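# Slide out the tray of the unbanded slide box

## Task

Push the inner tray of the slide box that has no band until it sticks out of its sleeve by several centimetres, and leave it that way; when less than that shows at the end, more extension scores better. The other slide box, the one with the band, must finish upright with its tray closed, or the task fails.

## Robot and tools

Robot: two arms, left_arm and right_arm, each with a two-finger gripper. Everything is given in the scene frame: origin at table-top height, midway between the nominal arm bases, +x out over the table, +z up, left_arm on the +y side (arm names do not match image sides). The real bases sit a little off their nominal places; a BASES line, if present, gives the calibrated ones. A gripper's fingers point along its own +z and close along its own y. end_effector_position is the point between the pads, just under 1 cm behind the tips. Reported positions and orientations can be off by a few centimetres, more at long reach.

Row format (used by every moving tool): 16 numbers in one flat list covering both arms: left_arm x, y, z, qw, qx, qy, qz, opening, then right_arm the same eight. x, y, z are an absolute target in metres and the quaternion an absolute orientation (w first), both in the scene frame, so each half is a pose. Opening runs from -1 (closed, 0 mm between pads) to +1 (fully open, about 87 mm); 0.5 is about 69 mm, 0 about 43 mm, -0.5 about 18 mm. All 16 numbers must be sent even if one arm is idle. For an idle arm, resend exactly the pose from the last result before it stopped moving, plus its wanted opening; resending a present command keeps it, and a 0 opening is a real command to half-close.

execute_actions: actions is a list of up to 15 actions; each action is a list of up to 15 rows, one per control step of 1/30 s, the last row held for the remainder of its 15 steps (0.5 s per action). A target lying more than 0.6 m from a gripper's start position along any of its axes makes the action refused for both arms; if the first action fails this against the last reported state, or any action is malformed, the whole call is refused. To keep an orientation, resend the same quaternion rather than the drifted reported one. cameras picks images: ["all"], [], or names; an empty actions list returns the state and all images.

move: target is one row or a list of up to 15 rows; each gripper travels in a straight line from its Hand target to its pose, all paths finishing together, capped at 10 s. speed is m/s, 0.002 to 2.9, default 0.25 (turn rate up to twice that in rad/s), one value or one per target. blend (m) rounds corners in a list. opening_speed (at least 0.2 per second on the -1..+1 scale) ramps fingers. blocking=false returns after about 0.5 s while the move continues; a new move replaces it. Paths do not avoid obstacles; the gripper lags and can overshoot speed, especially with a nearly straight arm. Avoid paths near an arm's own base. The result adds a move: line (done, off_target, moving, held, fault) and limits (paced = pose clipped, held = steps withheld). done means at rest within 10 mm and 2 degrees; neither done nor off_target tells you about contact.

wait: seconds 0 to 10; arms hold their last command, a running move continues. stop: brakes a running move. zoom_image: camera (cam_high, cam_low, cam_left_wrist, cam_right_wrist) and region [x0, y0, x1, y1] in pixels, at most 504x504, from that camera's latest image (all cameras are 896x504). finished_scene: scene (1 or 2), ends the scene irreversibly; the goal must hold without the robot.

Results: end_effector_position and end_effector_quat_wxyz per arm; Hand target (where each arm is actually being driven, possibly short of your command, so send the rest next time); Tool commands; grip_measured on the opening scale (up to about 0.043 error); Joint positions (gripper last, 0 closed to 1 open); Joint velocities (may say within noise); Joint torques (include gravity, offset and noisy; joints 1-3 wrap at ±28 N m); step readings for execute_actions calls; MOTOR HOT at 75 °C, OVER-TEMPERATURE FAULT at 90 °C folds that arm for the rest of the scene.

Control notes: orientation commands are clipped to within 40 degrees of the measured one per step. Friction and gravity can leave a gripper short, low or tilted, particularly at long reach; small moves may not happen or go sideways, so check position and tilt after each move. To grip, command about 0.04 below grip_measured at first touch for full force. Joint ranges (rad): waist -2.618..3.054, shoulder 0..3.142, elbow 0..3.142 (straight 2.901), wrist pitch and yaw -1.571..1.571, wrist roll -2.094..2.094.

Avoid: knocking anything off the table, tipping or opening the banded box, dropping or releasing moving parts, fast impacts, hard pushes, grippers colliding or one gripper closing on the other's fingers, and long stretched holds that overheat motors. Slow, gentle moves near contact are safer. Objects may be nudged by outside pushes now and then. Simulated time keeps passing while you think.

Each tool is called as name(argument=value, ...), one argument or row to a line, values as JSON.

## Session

execute_actions(
  actions=[],
)

Scene clock: 0.00 s.
left_arm: end_effector_position=(+0.3307, +0.1846, +0.2158) grip_measured=+0.984 end_effector_quat_wxyz=(+0.591, -0.028, +0.789, -0.166) | right_arm: end_effector_position=(+0.3340, -0.2532, +0.2255) grip_measured=+1.000 end_effector_quat_wxyz=(+0.544, +0.082, +0.835, +0.028)
Joint positions: left_arm=[-0.499 0.859 0.45 0.15 -0.283 -0.384 0.992] | right_arm=[0.031 1.177 0.884 -0.127 0.056 0.175 1]
Joint velocities: within noise
Joint torques (N m): no reading
Heat: left arm: 28 °C; right arm: 35 °C.
Hand target: left_arm +0.3320, +0.1844, +0.2212; +0.595, -0.030, +0.785, -0.168 | right_arm +0.3370, -0.2531, +0.2372; +0.557, +0.082, +0.826, +0.030
Tool commands: left_gripper/opening=+1.0 right_gripper/opening=+1.0

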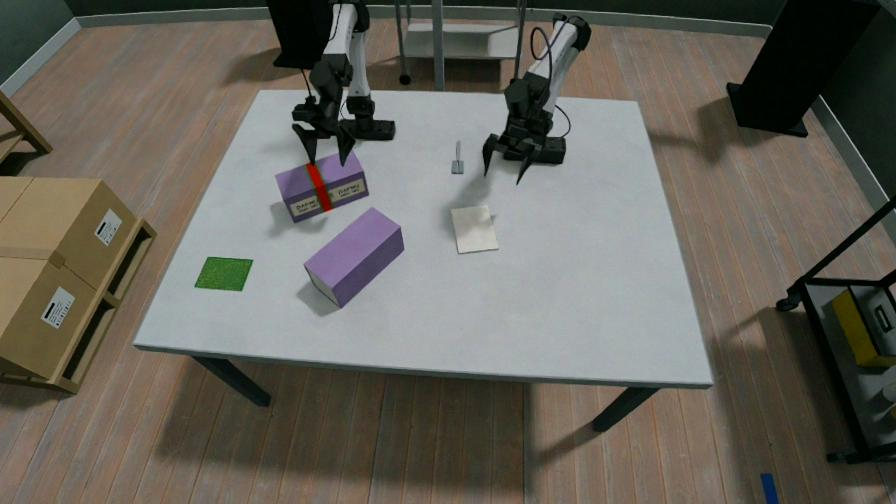

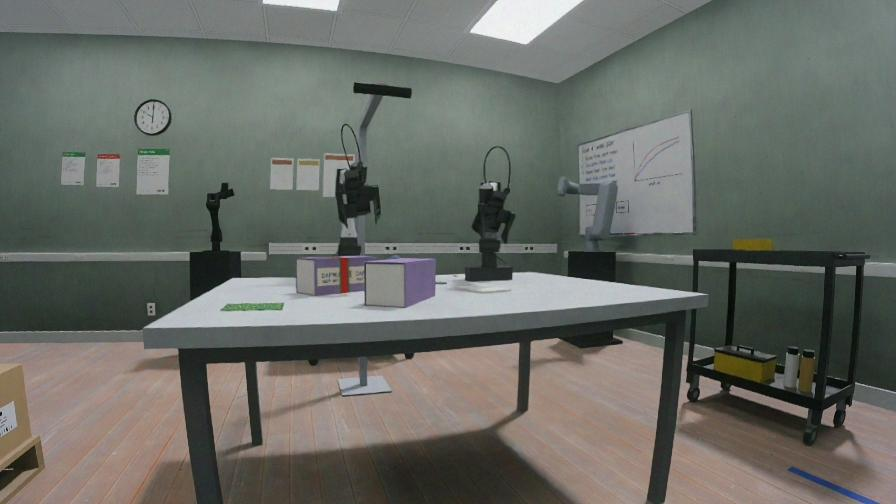

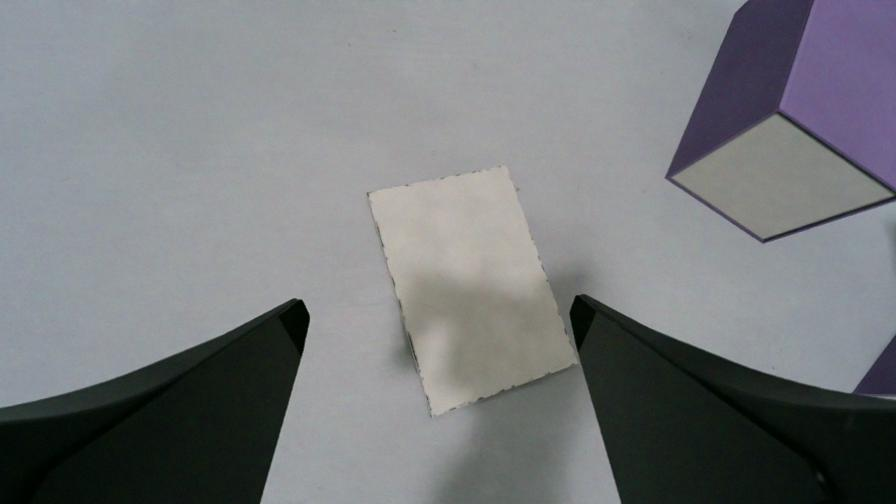

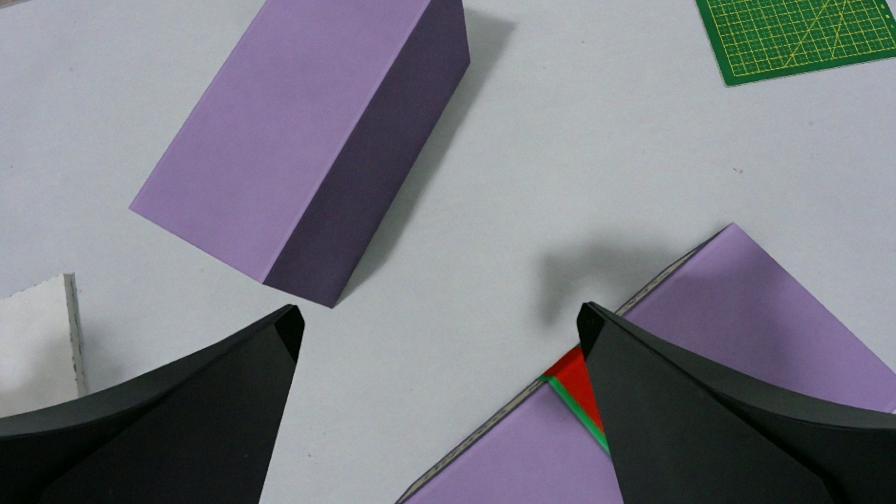

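move(
  target=[0.31,-0.07,0.17,0.581,0.239,0.757,-0.183,-1,0.48,-0.16,0.18,0.114,0.299,0.947,-0.036,-1],
  cameras=["all"],
)

Scene clock: 80.17 s.
left_arm: end_effector_position=(+0.3072, -0.0593, +0.1621) grip_measured=-1.000 end_effector_quat_wxyz=(+0.573, +0.240, +0.764, -0.175) | right_arm: end_effector_position=(+0.4779, -0.1650, +0.1707) grip_measured=-0.959 end_effector_quat_wxyz=(+0.233, +0.293, +0.927, +0.016)
Joint positions: left_arm=[-1.078 1.681 0.823 0.532 -0.486 -0.148 0] | right_arm=[0.197 2.54 2.831 -1.427 0.186 0.752 0.021]
Joint torques (N m): left_arm=[-0.32 -6.35 9.99 1.84 -0.02 0.01] | right_arm=[-0.42 -11.22 7.95 1.18 -0.02 0.11]
Heat: left arm: 30 °C; right arm: 41 °C.
Hand target: left_arm +0.3096, -0.0695, +0.1702; +0.581, +0.239, +0.757, -0.183 | right_arm +0.4791, -0.1602, +0.1796; +0.240, +0.294, +0.925, +0.029
Off the commanded pose: left_arm 0.014 m, 2 deg | right_arm 0.011 m, 15 deg.
elbow stopped short (right arm): the move would have taken joint 3 (elbow) straighter than the controller allows.
move: off_target (left_arm, right_arm)

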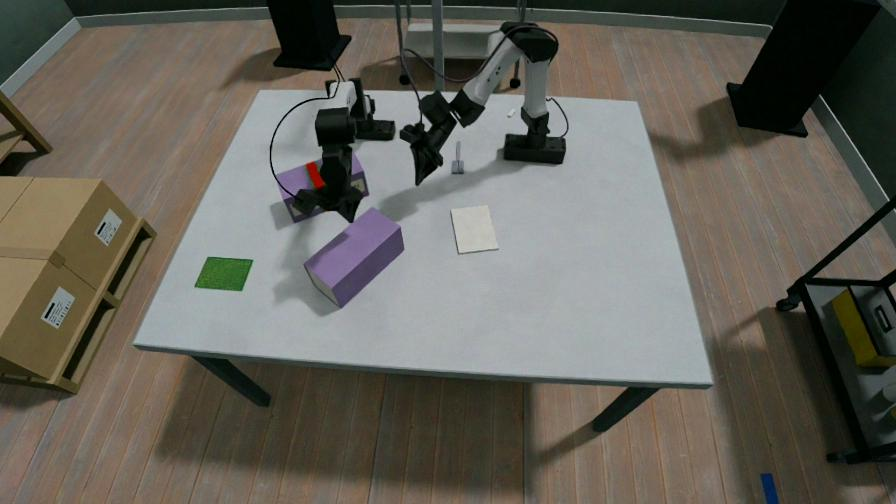

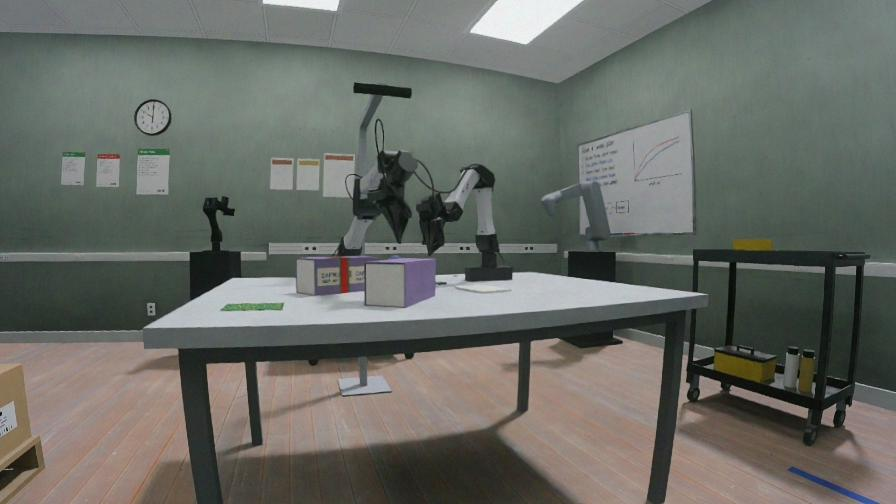

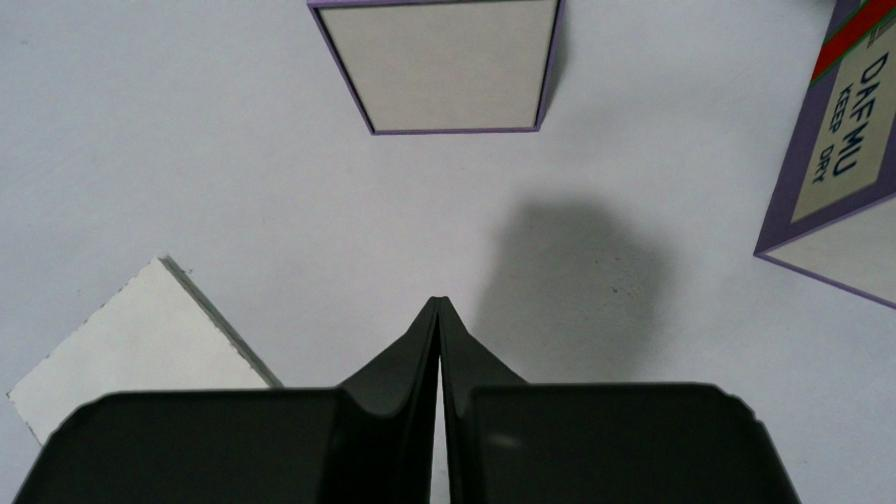

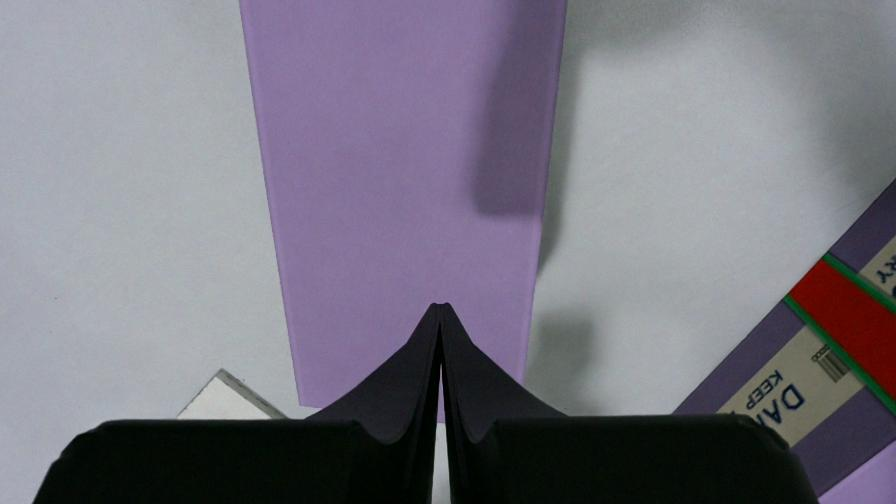

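move(
  target=[
    [0.325,-0.08,0.12,0.581,0.239,0.757,-0.183,-1,0.52,-0.175,0.15,0.2,0.295,0.935,0.0,-1],
    [0.371,-0.115,0.088,0.581,0.239,0.757,-0.183,-1,0.52,-0.175,0.105,0.18,0.295,0.94,0,-1],
  ],
  speed=[0.15,0.08],
  cameras=["cam_high","cam_left_wrist","cam_right_wrist"],
)

Scene clock: 97.57 s.
left_arm: end_effector_position=(+0.3643, -0.1086, +0.0859) grip_measured=-1.000 end_effector_quat_wxyz=(+0.575, +0.240, +0.762, -0.178) | right_arm: end_effector_position=(+0.5151, -0.1762, +0.1265) grip_measured=-0.959 end_effector_quat_wxyz=(+0.247, +0.294, +0.923, +0.022)
Joint positions: left_arm=[-1.002 2.113 1.029 0.778 -0.41 -0.12 0] | right_arm=[0.163 2.659 2.86 -1.299 0.172 0.722 0.021]
Joint torques (N m): left_arm=[0.72 -9.26 8.72 1.83 0.06 0.06] | right_arm=[-1.06 -8.39 5.93 1.52 -0.11 -0.01]
Heat: left arm: 30 °C; right arm: 41 °C.
Hand target: left_arm +0.3708, -0.1145, +0.0881; +0.581, +0.239, +0.757, -0.183 | right_arm +0.5184, -0.1752, +0.1049; +0.232, +0.293, +0.927, +0.025
Off the commanded pose: left_arm 0.009 m, 1 deg | right_arm 0.022 m, 8 deg.
elbow stopped short (right arm): the move would have taken joint 3 (elbow) straighter than the controller allows.
move: off_target (right_arm)
Images, in order (width x height): cam_high 896x504, cam_left_wrist 896x504, cam_right_wrist 896x504.

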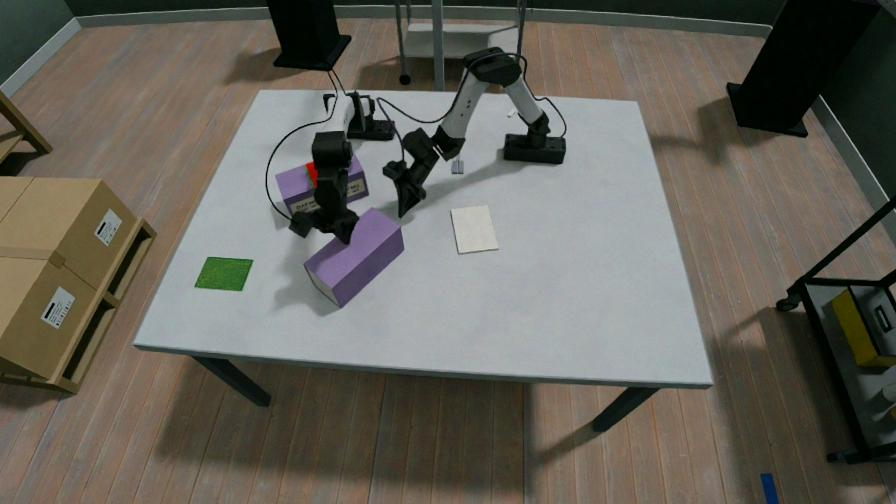

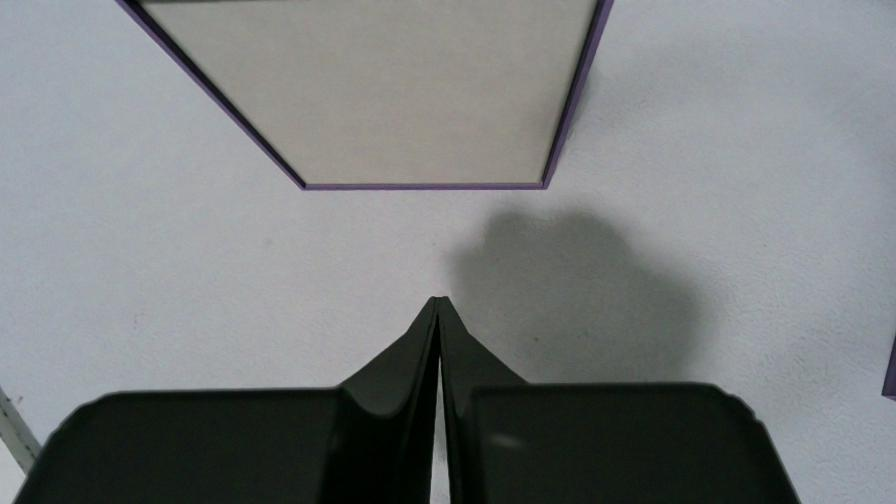

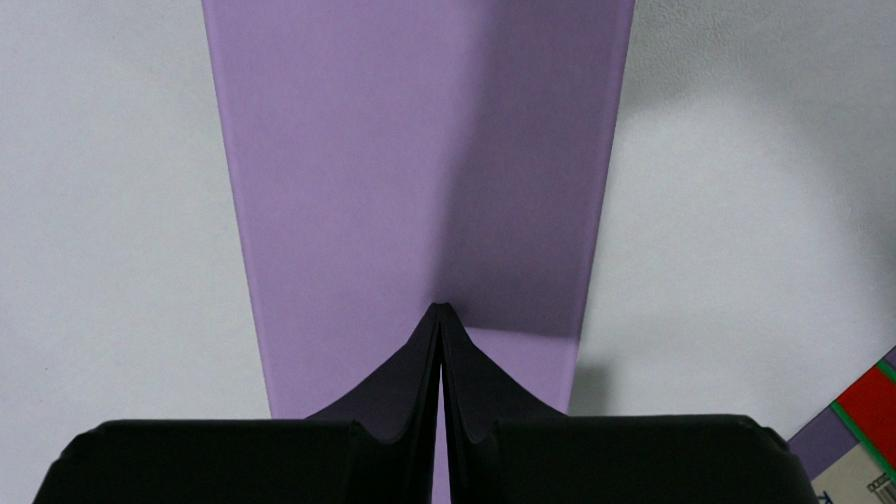

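move(
  target=[
    [0.410,-0.136,0.091,0.581,0.239,0.757,-0.183,-1,0.505,-0.168,0.08,0.2,0.295,0.935,0,-1],
    [0.455,-0.167,0.093,0.581,0.239,0.757,-0.183,-1,0.49,-0.155,0.072,0.2,0.295,0.935,0,-1],
  ],
  speed=0.06,
  cameras=["cam_high","cam_left_wrist","cam_right_wrist"],
)

Scene clock: 108.10 s.
left_arm: end_effector_position=(+0.4359, -0.1633, +0.0870) grip_measured=-1.000 end_effector_quat_wxyz=(+0.563, +0.252, +0.766, -0.178) | right_arm: end_effector_position=(+0.5364, -0.1751, +0.1250) grip_measured=-0.959 end_effector_quat_wxyz=(+0.304, +0.317, +0.898, +0.020)
Joint positions: left_arm=[-0.926 2.343 1.49 0.53 -0.318 -0.093 0] | right_arm=[0.18 2.521 2.54 -1.017 0.248 0.768 0.021]
Joint torques (N m): left_arm=[2.25 -11.02 11.14 2.12 0.03 0.03] | right_arm=[1.59 -9.24 1.35 0.04 -0.43 0.07]
Heat: left arm: 31 °C; right arm: 40 °C.
Hand target: left_arm +0.4539, -0.1653, +0.0935; +0.581, +0.239, +0.757, -0.183 | right_arm +0.4928, -0.1569, +0.0773; +0.202, +0.297, +0.933, +0.000
Off the commanded pose: left_arm 0.020 m, 3 deg | right_arm 0.073 m, 13 deg.
move: off_target (left_arm, right_arm)
Images, in order (width x height): cam_high 896x504, cam_left_wrist 896x504, cam_right_wrist 896x504.

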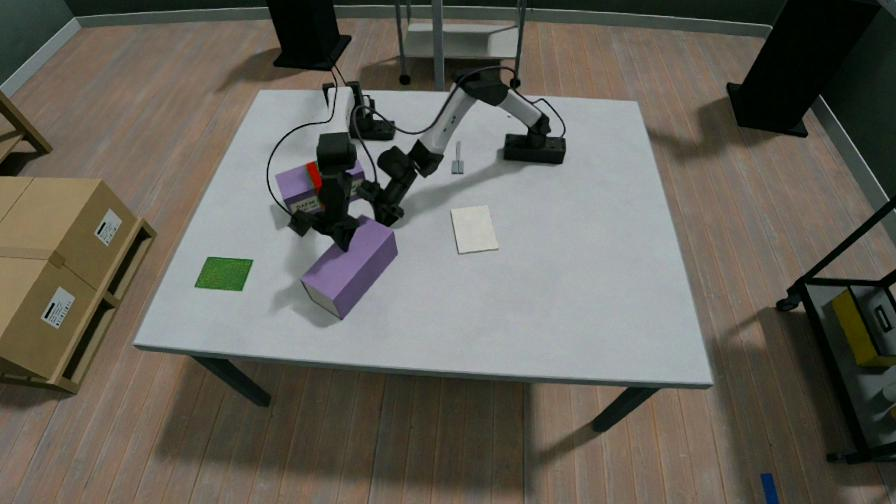

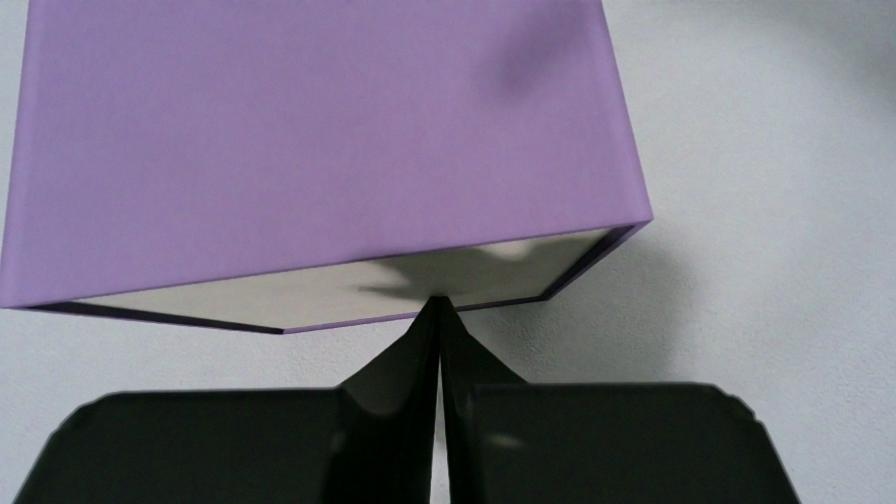

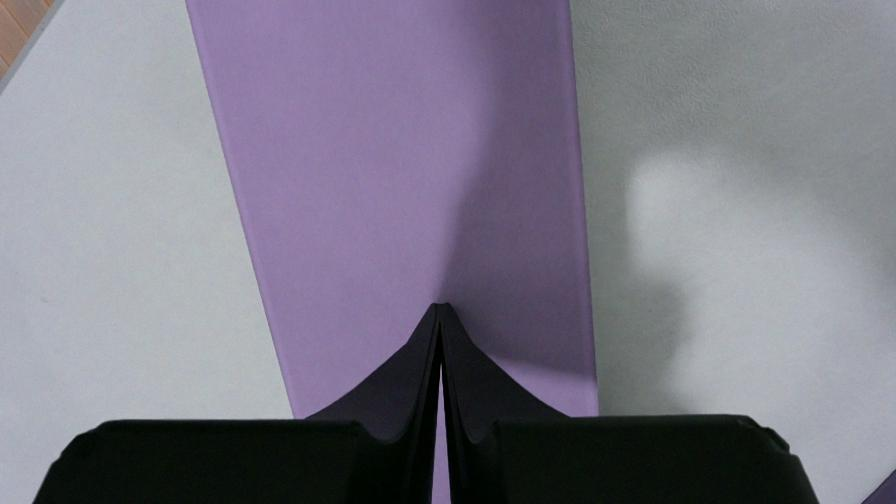

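move(
  target=[
    [0.425,-0.138,0.093,0.581,0.239,0.757,-0.183,-1,0.515,-0.165,0.055,0.304,0.317,0.898,0.02,-1],
    [0.436,-0.122,0.093,0.581,0.239,0.757,-0.183,-1,0.50,-0.155,0.045,0.304,0.317,0.898,0.02,-1],
    [0.477,-0.151,0.093,0.581,0.239,0.757,-0.183,-1,0.495,-0.15,0.045,0.304,0.317,0.898,0.02,-1],
  ],
  speed=0.06,
  cameras=["cam_high","cam_left_wrist","cam_right_wrist"],
)

Scene clock: 125.57 s.
left_arm: end_effector_position=(+0.4256, -0.1320, +0.0627) grip_measured=-1.000 end_effector_quat_wxyz=(+0.562, +0.248, +0.771, -0.171) | right_arm: end_effector_position=(+0.5494, -0.1708, +0.1288) grip_measured=-0.959 end_effector_quat_wxyz=(+0.396, +0.329, +0.855, +0.056)
Joint positions: left_arm=[-0.909 2.309 1.312 0.664 -0.317 -0.092 0] | right_arm=[0.196 2.296 2.037 -0.531 0.293 0.792 0.021]
Joint torques (N m): left_arm=[0.75 -18.73 5.37 1.9 0.01 0.06] | right_arm=[-0.7 -10.85 6.3 1.65 0.08 0.01]
Heat: left arm: 33 °C; right arm: 39 °C.
Hand target: left_arm +0.4299, -0.1318, +0.0923; +0.581, +0.239, +0.756, -0.183 | right_arm +0.5470, -0.1708, +0.1249; +0.389, +0.328, +0.859, +0.054
Off the commanded pose: left_arm 0.063 m, 3 deg | right_arm 0.102 m, 12 deg.
move: held (right_arm; a check stopped the path), off_target (left_arm; braked when a check withheld steps of right_arm); path passed 1 of 3 targets; limits=held
pose unreachable (right arm): on one or more control steps of this call, first in action 0 (counted from 0), this arm could not follow its commanded pose, so it was not sent that pose on those steps. It may still have moved: this result reports where it is.
cause: moving toward the commanded pose would bring a part of the arm too close to another arm (this arm's wrist (the part past joint 4) and the left arm's wrist camera, at the place that arm is still heading or pushing toward).
Images, in order (width x height): cam_high 896x504, cam_left_wrist 896x504, cam_right_wrist 896x504.

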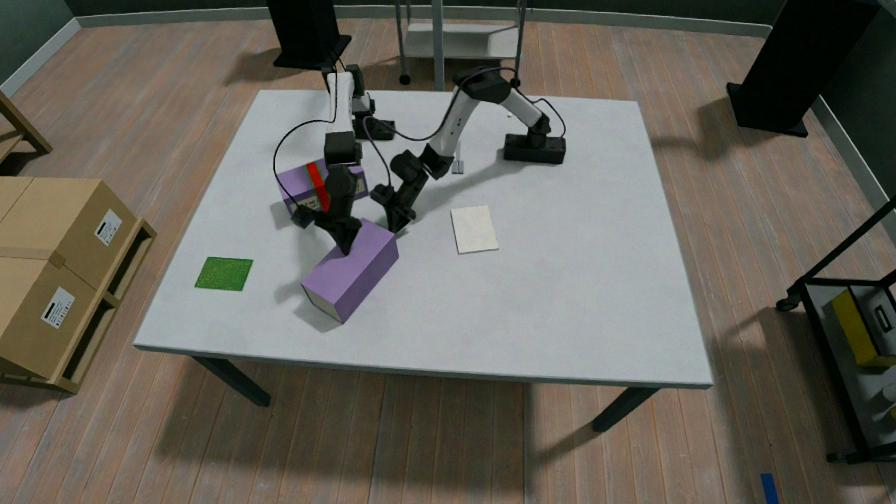

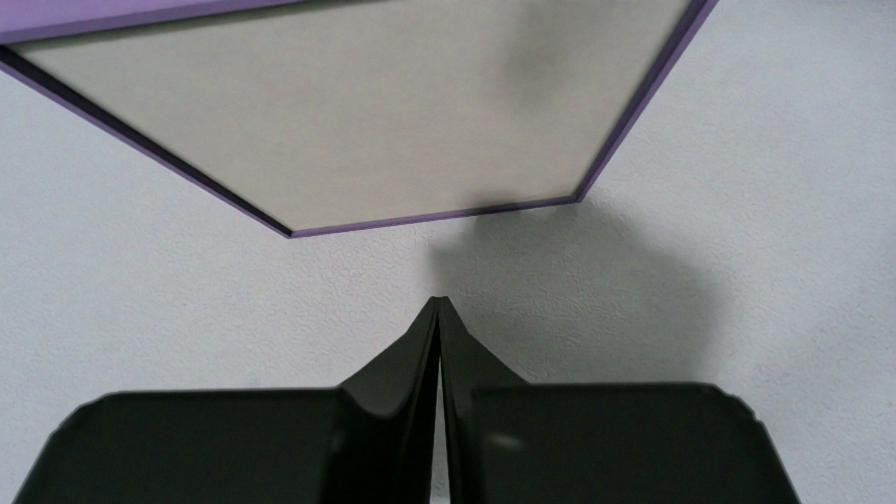

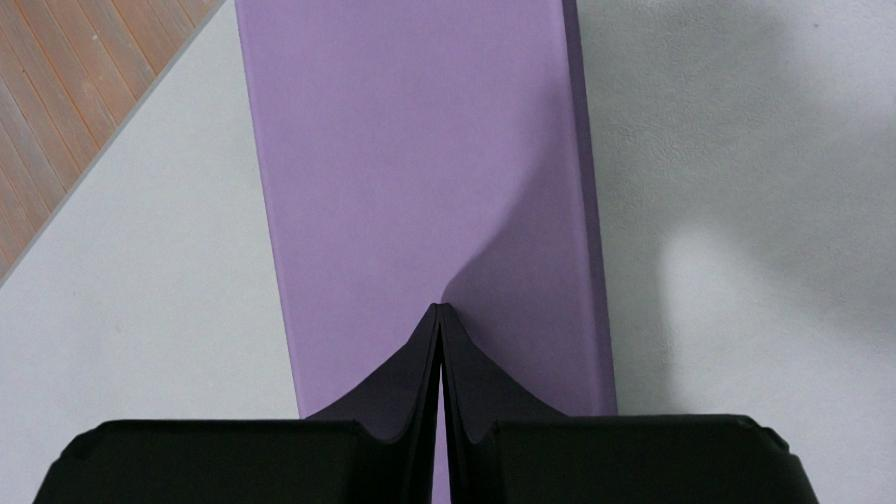

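move(
  target=[
    [0.42,-0.13,0.10,0.588,0.205,0.766,-0.158,-1,0.55,-0.19,0.17,0.35,0.15,0.92,0.03,-1],
    [0.424,-0.132,0.10,0.588,0.205,0.766,-0.158,-1,0.60,-0.215,0.15,0.259,-0.05,0.965,0.0135,-1],
  ],
  speed=0.15,
  cameras=["cam_high","cam_left_wrist","cam_right_wrist"],
)

Scene clock: 152.23 s.
left_arm: end_effector_position=(+0.4222, -0.1289, +0.0727) grip_measured=-1.000 end_effector_quat_wxyz=(+0.574, +0.218, +0.776, -0.147) | right_arm: end_effector_position=(+0.5889, -0.2148, +0.1337) grip_measured=-0.959 end_effector_quat_wxyz=(+0.379, -0.044, +0.924, +0.011)
Joint positions: left_arm=[-0.939 2.287 1.312 0.642 -0.424 -0.119 0] | right_arm=[0.081 2.694 2.828 -0.927 -0.007 -0.027 0.021]
Joint torques (N m): left_arm=[-0.23 -17.99 6.99 1.63 -0.1 -0.14] | right_arm=[-1.09 -12.34 9.03 2.16 -0.16 0]
Heat: left arm: 43 °C; right arm: 44 °C.
Hand target: left_arm +0.4241, -0.1321, +0.0996; +0.588, +0.205, +0.766, -0.158 | right_arm +0.5981, -0.2151, +0.1499; +0.406, -0.047, +0.913, +0.015
Off the commanded pose: left_arm 0.028 m, 3 deg | right_arm 0.020 m, 15 deg.
elbow stopped short (right arm): the move would have taken joint 3 (elbow) straighter than the controller allows.
move: off_target (left_arm, right_arm)
Images, in order (width x height): cam_high 896x504, cam_left_wrist 896x504, cam_right_wrist 896x504.

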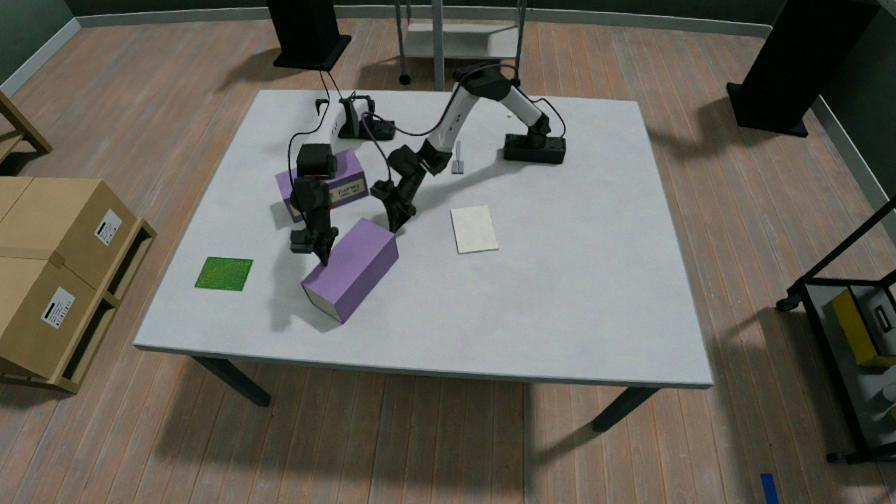

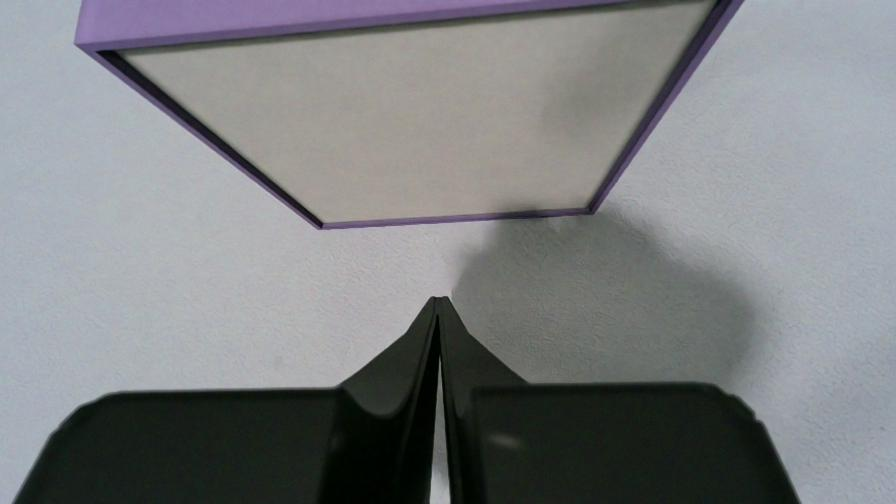

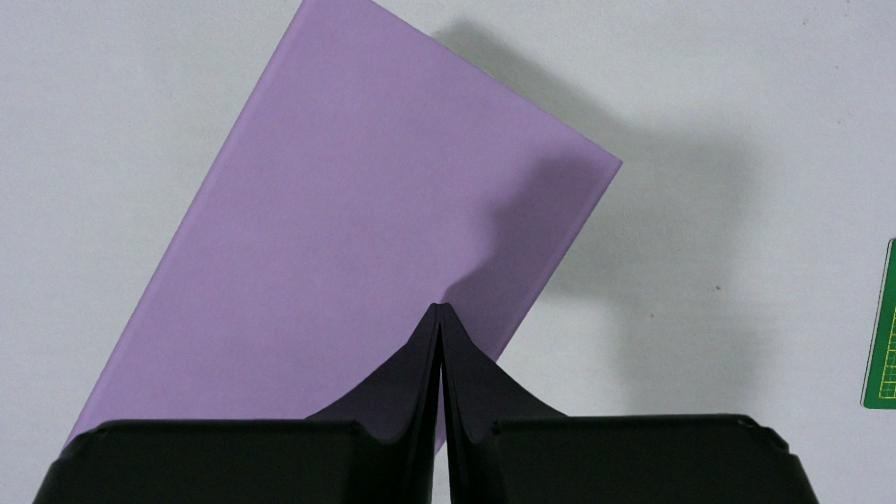

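move(
  target=[
    [0.424,-0.132,0.105,0.588,0.205,0.766,-0.158,-1,0.59,-0.183,0.16,0.379,-0.044,0.924,0.011,-1],
    [0.424,-0.135,0.105,0.588,0.205,0.766,-0.158,-1,0.58,-0.175,0.08,0.36,-0.044,0.932,0.011,-1],
  ],
  speed=0.1,
  cameras=["cam_right_wrist"],
)

Scene clock: 164.83 s.
left_arm: end_effector_position=(+0.4208, -0.1269, +0.0684) grip_measured=-1.000 end_effector_quat_wxyz=(+0.567, +0.222, +0.780, -0.142) | right_arm: end_effector_position=(+0.5984, -0.1748, +0.1286) grip_measured=-0.959 end_effector_quat_wxyz=(+0.419, -0.045, +0.907, +0.018)
Joint positions: left_arm=[-0.939 2.287 1.312 0.621 -0.424 -0.12 0] | right_arm=[0.149 2.554 2.48 -0.632 0.032 0.02 0.021]
Joint torques (N m): left_arm=[-0.59 -18.26 8.44 1.66 -0.1 -0.11] | right_arm=[-0.24 -9.52 2.85 1.37 0.08 0.12]
Heat: left arm: 45 °C; right arm: 48 °C.
Hand target: left_arm +0.4238, -0.1347, +0.1046; +0.588, +0.205, +0.766, -0.159 | right_arm +0.5799, -0.1752, +0.0820; +0.360, -0.044, +0.932, +0.011
Off the commanded pose: left_arm 0.038 m, 4 deg | right_arm 0.052 m, 7 deg.
elbow stopped short (right arm): the move would have taken joint 3 (elbow) straighter than the controller allows.
move: off_target (left_arm, right_arm)
Images, in order (width x height): cam_right_wrist 896x504.

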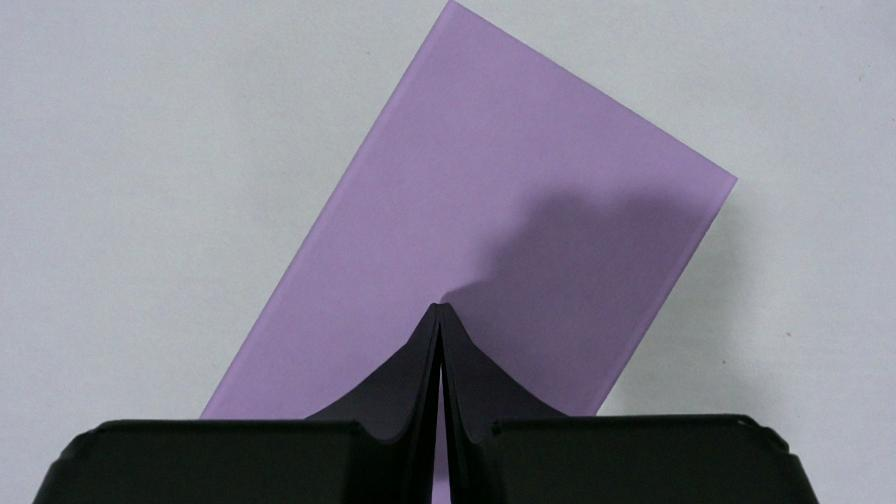

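move(
  target=[
    [0.452,-0.152,0.095,0.588,0.205,0.766,-0.158,-1,0.57,-0.168,0.06,0.38,-0.044,0.924,0.011,-1],
    [0.497,-0.178,0.093,0.588,0.205,0.766,-0.158,-1,0.56,-0.165,0.055,0.38,-0.044,0.924,0.011,-1],
  ],
  speed=0.06,
  cameras=["cam_high","cam_left_wrist","cam_right_wrist"],
)

zoom_image(
  camera="cam_high",
  region=[250, 150, 480, 350],
)

Scene clock: 180.00 s.
left_arm: end_effector_position=(+0.4425, -0.1466, +0.1002) grip_measured=-1.000 end_effector_quat_wxyz=(+0.589, +0.205, +0.766, -0.158) | right_arm: end_effector_position=(+0.5995, -0.1721, +0.1306) grip_measured=-0.959 end_effector_quat_wxyz=(+0.451, -0.042, +0.892, +0.015)
Joint positions: left_arm=[-0.927 2.308 1.441 0.581 -0.42 -0.12 0] | right_arm=[0.157 2.459 2.264 -0.441 0.048 0.022 0.021]
Joint torques (N m): left_arm=[0.72 -11.49 9.78 1.73 0.04 -0.04] | right_arm=[-0.69 -11.82 6.71 1.87 -0.02 0.04]
Heat: left arm: 47 °C; right arm: 46 °C.
Hand target: left_arm +0.4482, -0.1494, +0.0962; +0.588, +0.205, +0.766, -0.158 | right_arm +0.5977, -0.1723, +0.1271; +0.444, -0.043, +0.895, +0.015
Off the commanded pose: left_arm 0.063 m, 0 deg | right_arm 0.086 m, 9 deg.
move: held (right_arm; a check stopped the path), off_target (left_arm; braked when a check withheld steps of right_arm); path passed 0 of 2 targets; limits=held
pose unreachable (right arm): on one or more control steps of this call, first in action 0 (counted from 0), this arm could not follow its commanded pose, so it was not sent that pose on those steps. It may still have moved: this result reports where it is.
cause: moving toward the commanded pose would bring a part of the arm too close to another arm (this arm's wrist (the part past joint 4) and the left arm's wrist camera, along the way the arms are being sent, or toward where that arm still pushes).
Images, in order (width x height): cam_high 896x504, cam_left_wrist 896x504, cam_right_wrist 896x504.

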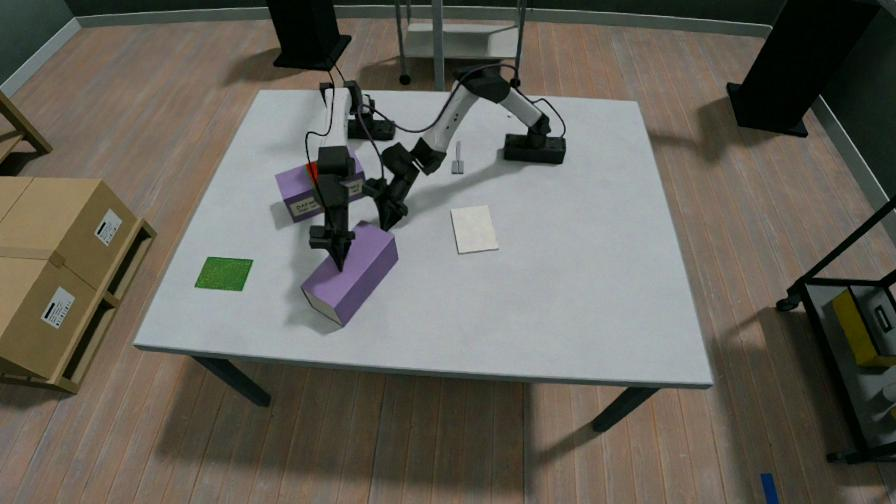

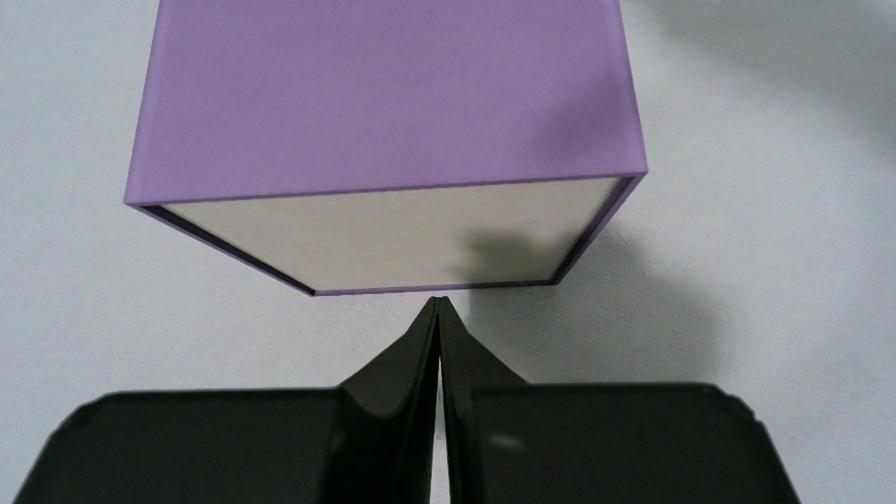

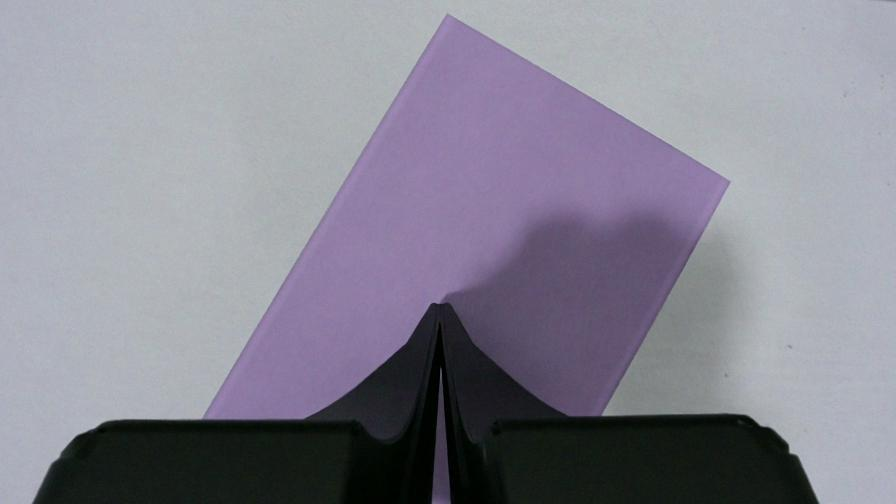

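Scaled by 2.191 from the camera's 896x504 image, which has a finer 1280x720 frame.

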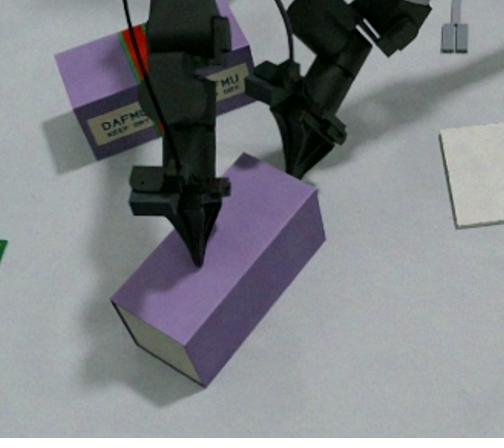

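move(
  target=[
    [0.41,-0.128,0.10,0.588,0.205,0.766,-0.158,-1,0.60,-0.172,0.10,0.444,-0.043,0.895,0.015,-1],
    [0.418,-0.133,0.108,0.328,-0.377,0.654,-0.568,-1,0.60,-0.172,0.09,0.444,-0.043,0.895,0.015,-1],
  ],
  cameras=["cam_high","cam_left_wrist","cam_right_wrist"],
)

zoom_image(
  camera="cam_high",
  region=[250, 150, 480, 350],
)

Scene clock: 211.90 s.
left_arm: end_effector_position=(+0.4155, -0.1391, +0.1210) grip_measured=-1.000 end_effector_quat_wxyz=(+0.323, -0.369, +0.654, -0.576) | right_arm: end_effector_position=(+0.6153, -0.1699, +0.1300) grip_measured=-0.959 end_effector_quat_wxyz=(+0.490, -0.040, +0.870, +0.019)
Joint positions: left_arm=[-0.885 2.299 1.127 1.034 -0.367 -1.622 0] | right_arm=[0.157 2.459 2.196 -0.282 0.048 0.022 0.021]
Joint torques (N m): left_arm=[0.46 -10.1 4.67 1.96 -0.12 -0.02] | right_arm=[-0.7 -10.33 3.63 1.56 -0.02 0.03]
Heat: left arm: 41 °C; right arm: 47 °C.
Hand target: left_arm +0.4179, -0.1329, +0.1082; +0.328, -0.377, +0.654, -0.568 | right_arm +0.6001, -0.1719, +0.0912; +0.444, -0.043, +0.895, +0.015
Off the commanded pose: left_arm 0.015 m, 1 deg | right_arm 0.043 m, 6 deg.
move: off_target (left_arm, right_arm)
Images, in order (width x height): cam_high 896x504, cam_left_wrist 896x504, cam_right_wrist 896x504.

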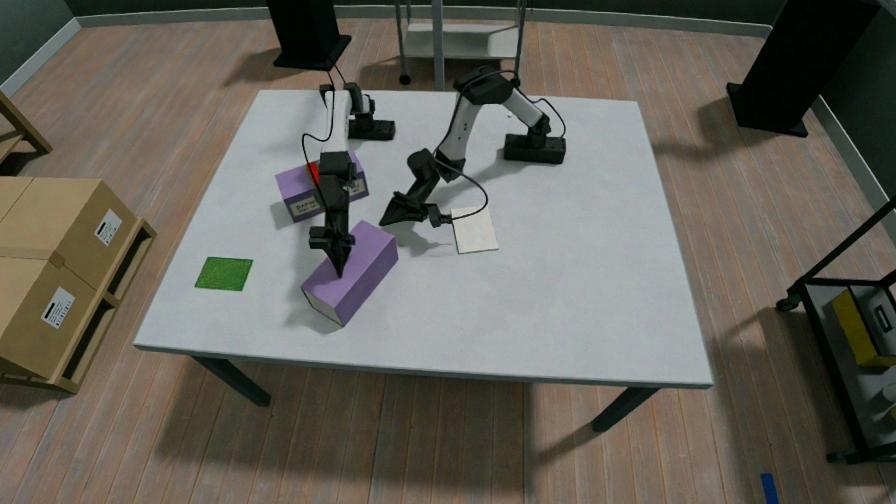

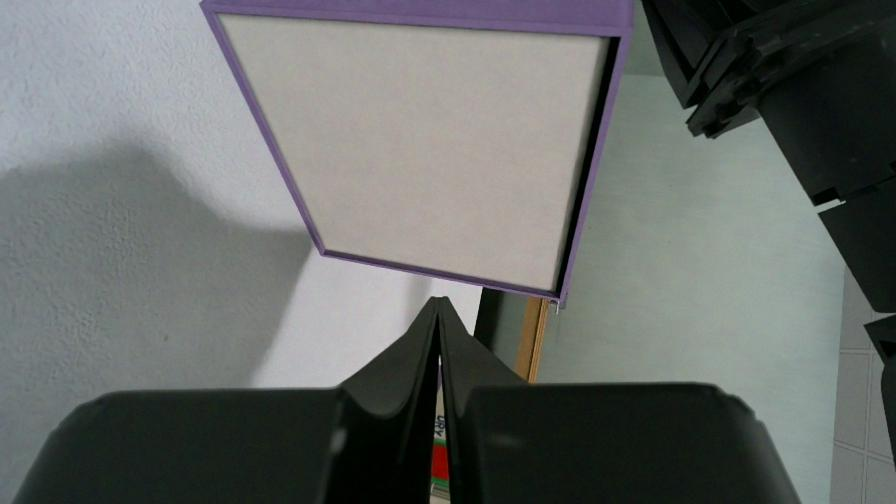

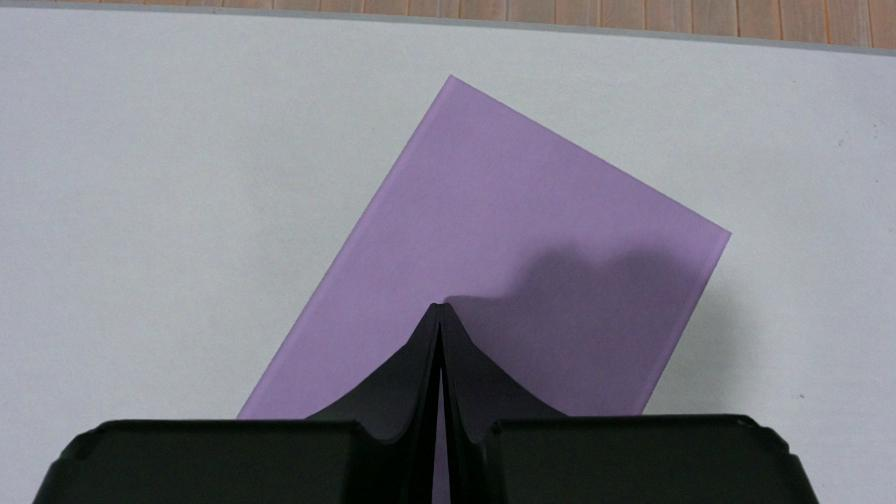

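Scaled by 2.191 from the camera's 896x504 image, which has a finer 1280x720 frame.

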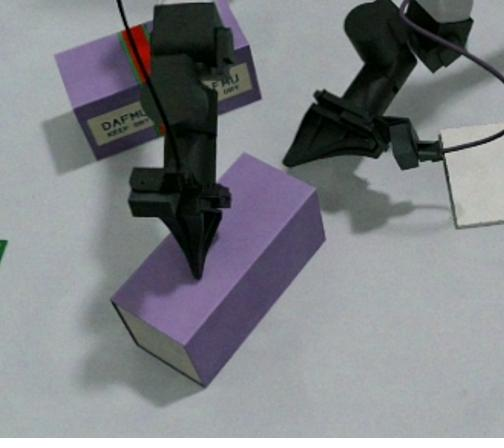

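move(
  target=[
    [0.450,-0.155,0.112,0.328,-0.377,0.654,-0.568,-1,0.59,-0.168,0.07,0.46,-0.043,0.886,0.015,-1],
    [0.495,-0.181,0.112,0.328,-0.377,0.654,-0.568,-1,0.58,-0.165,0.06,0.46,-0.043,0.886,0.015,-1],
  ],
  speed=0.06,
  cameras=["cam_high","cam_left_wrist","cam_right_wrist"],
)

zoom_image(
  camera="cam_high",
  region=[250, 150, 480, 350],
)

Scene clock: 230.37 s.
left_arm: end_effector_position=(+0.4678, -0.1945, +0.1237) grip_measured=-1.000 end_effector_quat_wxyz=(+0.305, -0.357, +0.661, -0.586) | right_arm: end_effector_position=(+0.6220, -0.1685, +0.1273) grip_measured=-0.959 end_effector_quat_wxyz=(+0.562, -0.033, +0.827, +0.020)
Joint positions: left_arm=[-0.851 2.488 1.539 0.816 -0.285 -1.624 0] | right_arm=[0.163 2.393 1.928 0.086 0.067 0.022 0.021]
Joint torques (N m): left_arm=[3.51 -11.59 9.76 1.65 -0.28 0.04] | right_arm=[0.34 -10.86 2.17 0.27 -0.03 0.1]
Heat: left arm: 39 °C; right arm: 46 °C.
Hand target: left_arm +0.4928, -0.1786, +0.1124; +0.328, -0.377, +0.654, -0.568 | right_arm +0.5842, -0.1654, +0.0637; +0.464, -0.043, +0.885, +0.014
Off the commanded pose: left_arm 0.033 m, 4 deg | right_arm 0.079 m, 14 deg.
move: off_target (left_arm, right_arm)
Images, in order (width x height): cam_high 896x504, cam_left_wrist 896x504, cam_right_wrist 896x504.

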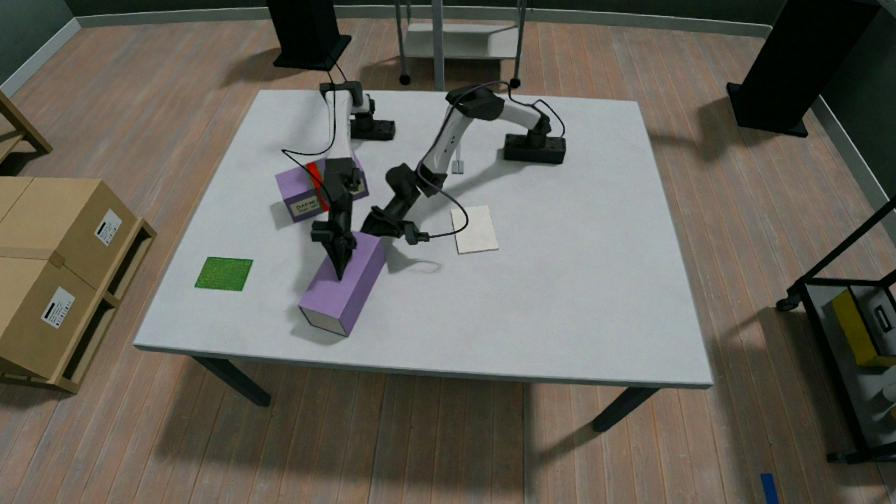

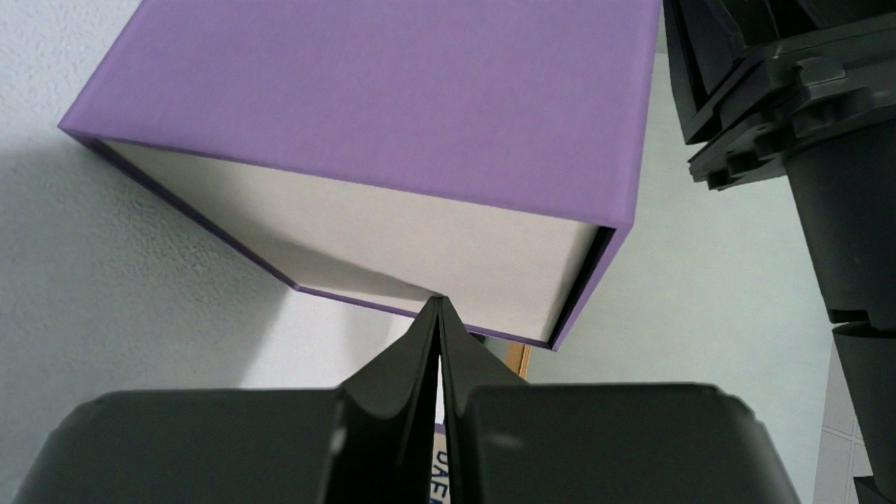

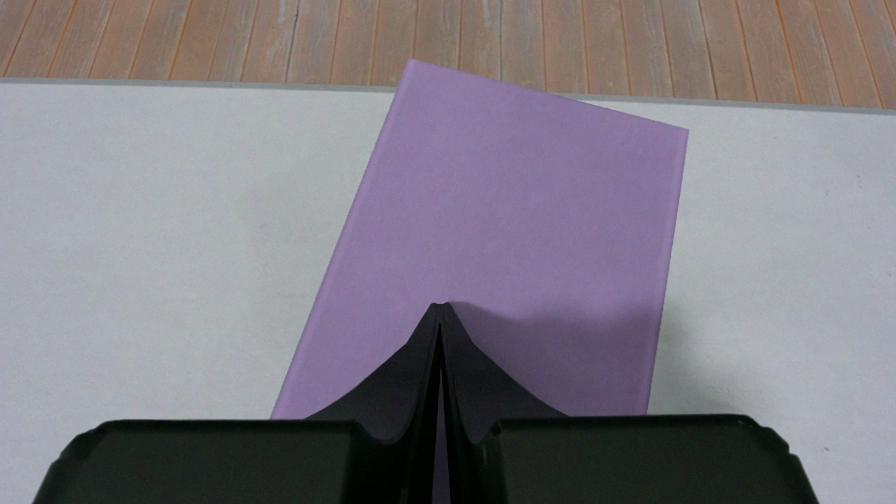

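Scaled by 2.191 from the camera's 896x504 image, which has a finer 1280x720 frame.

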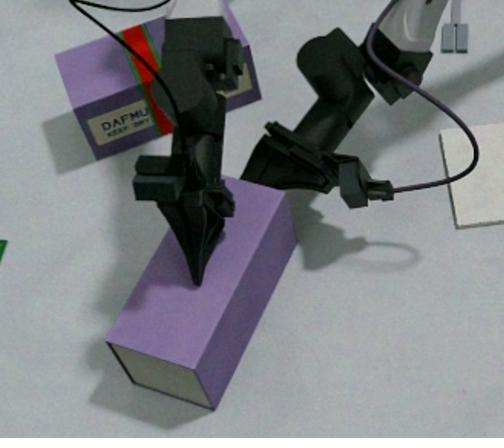

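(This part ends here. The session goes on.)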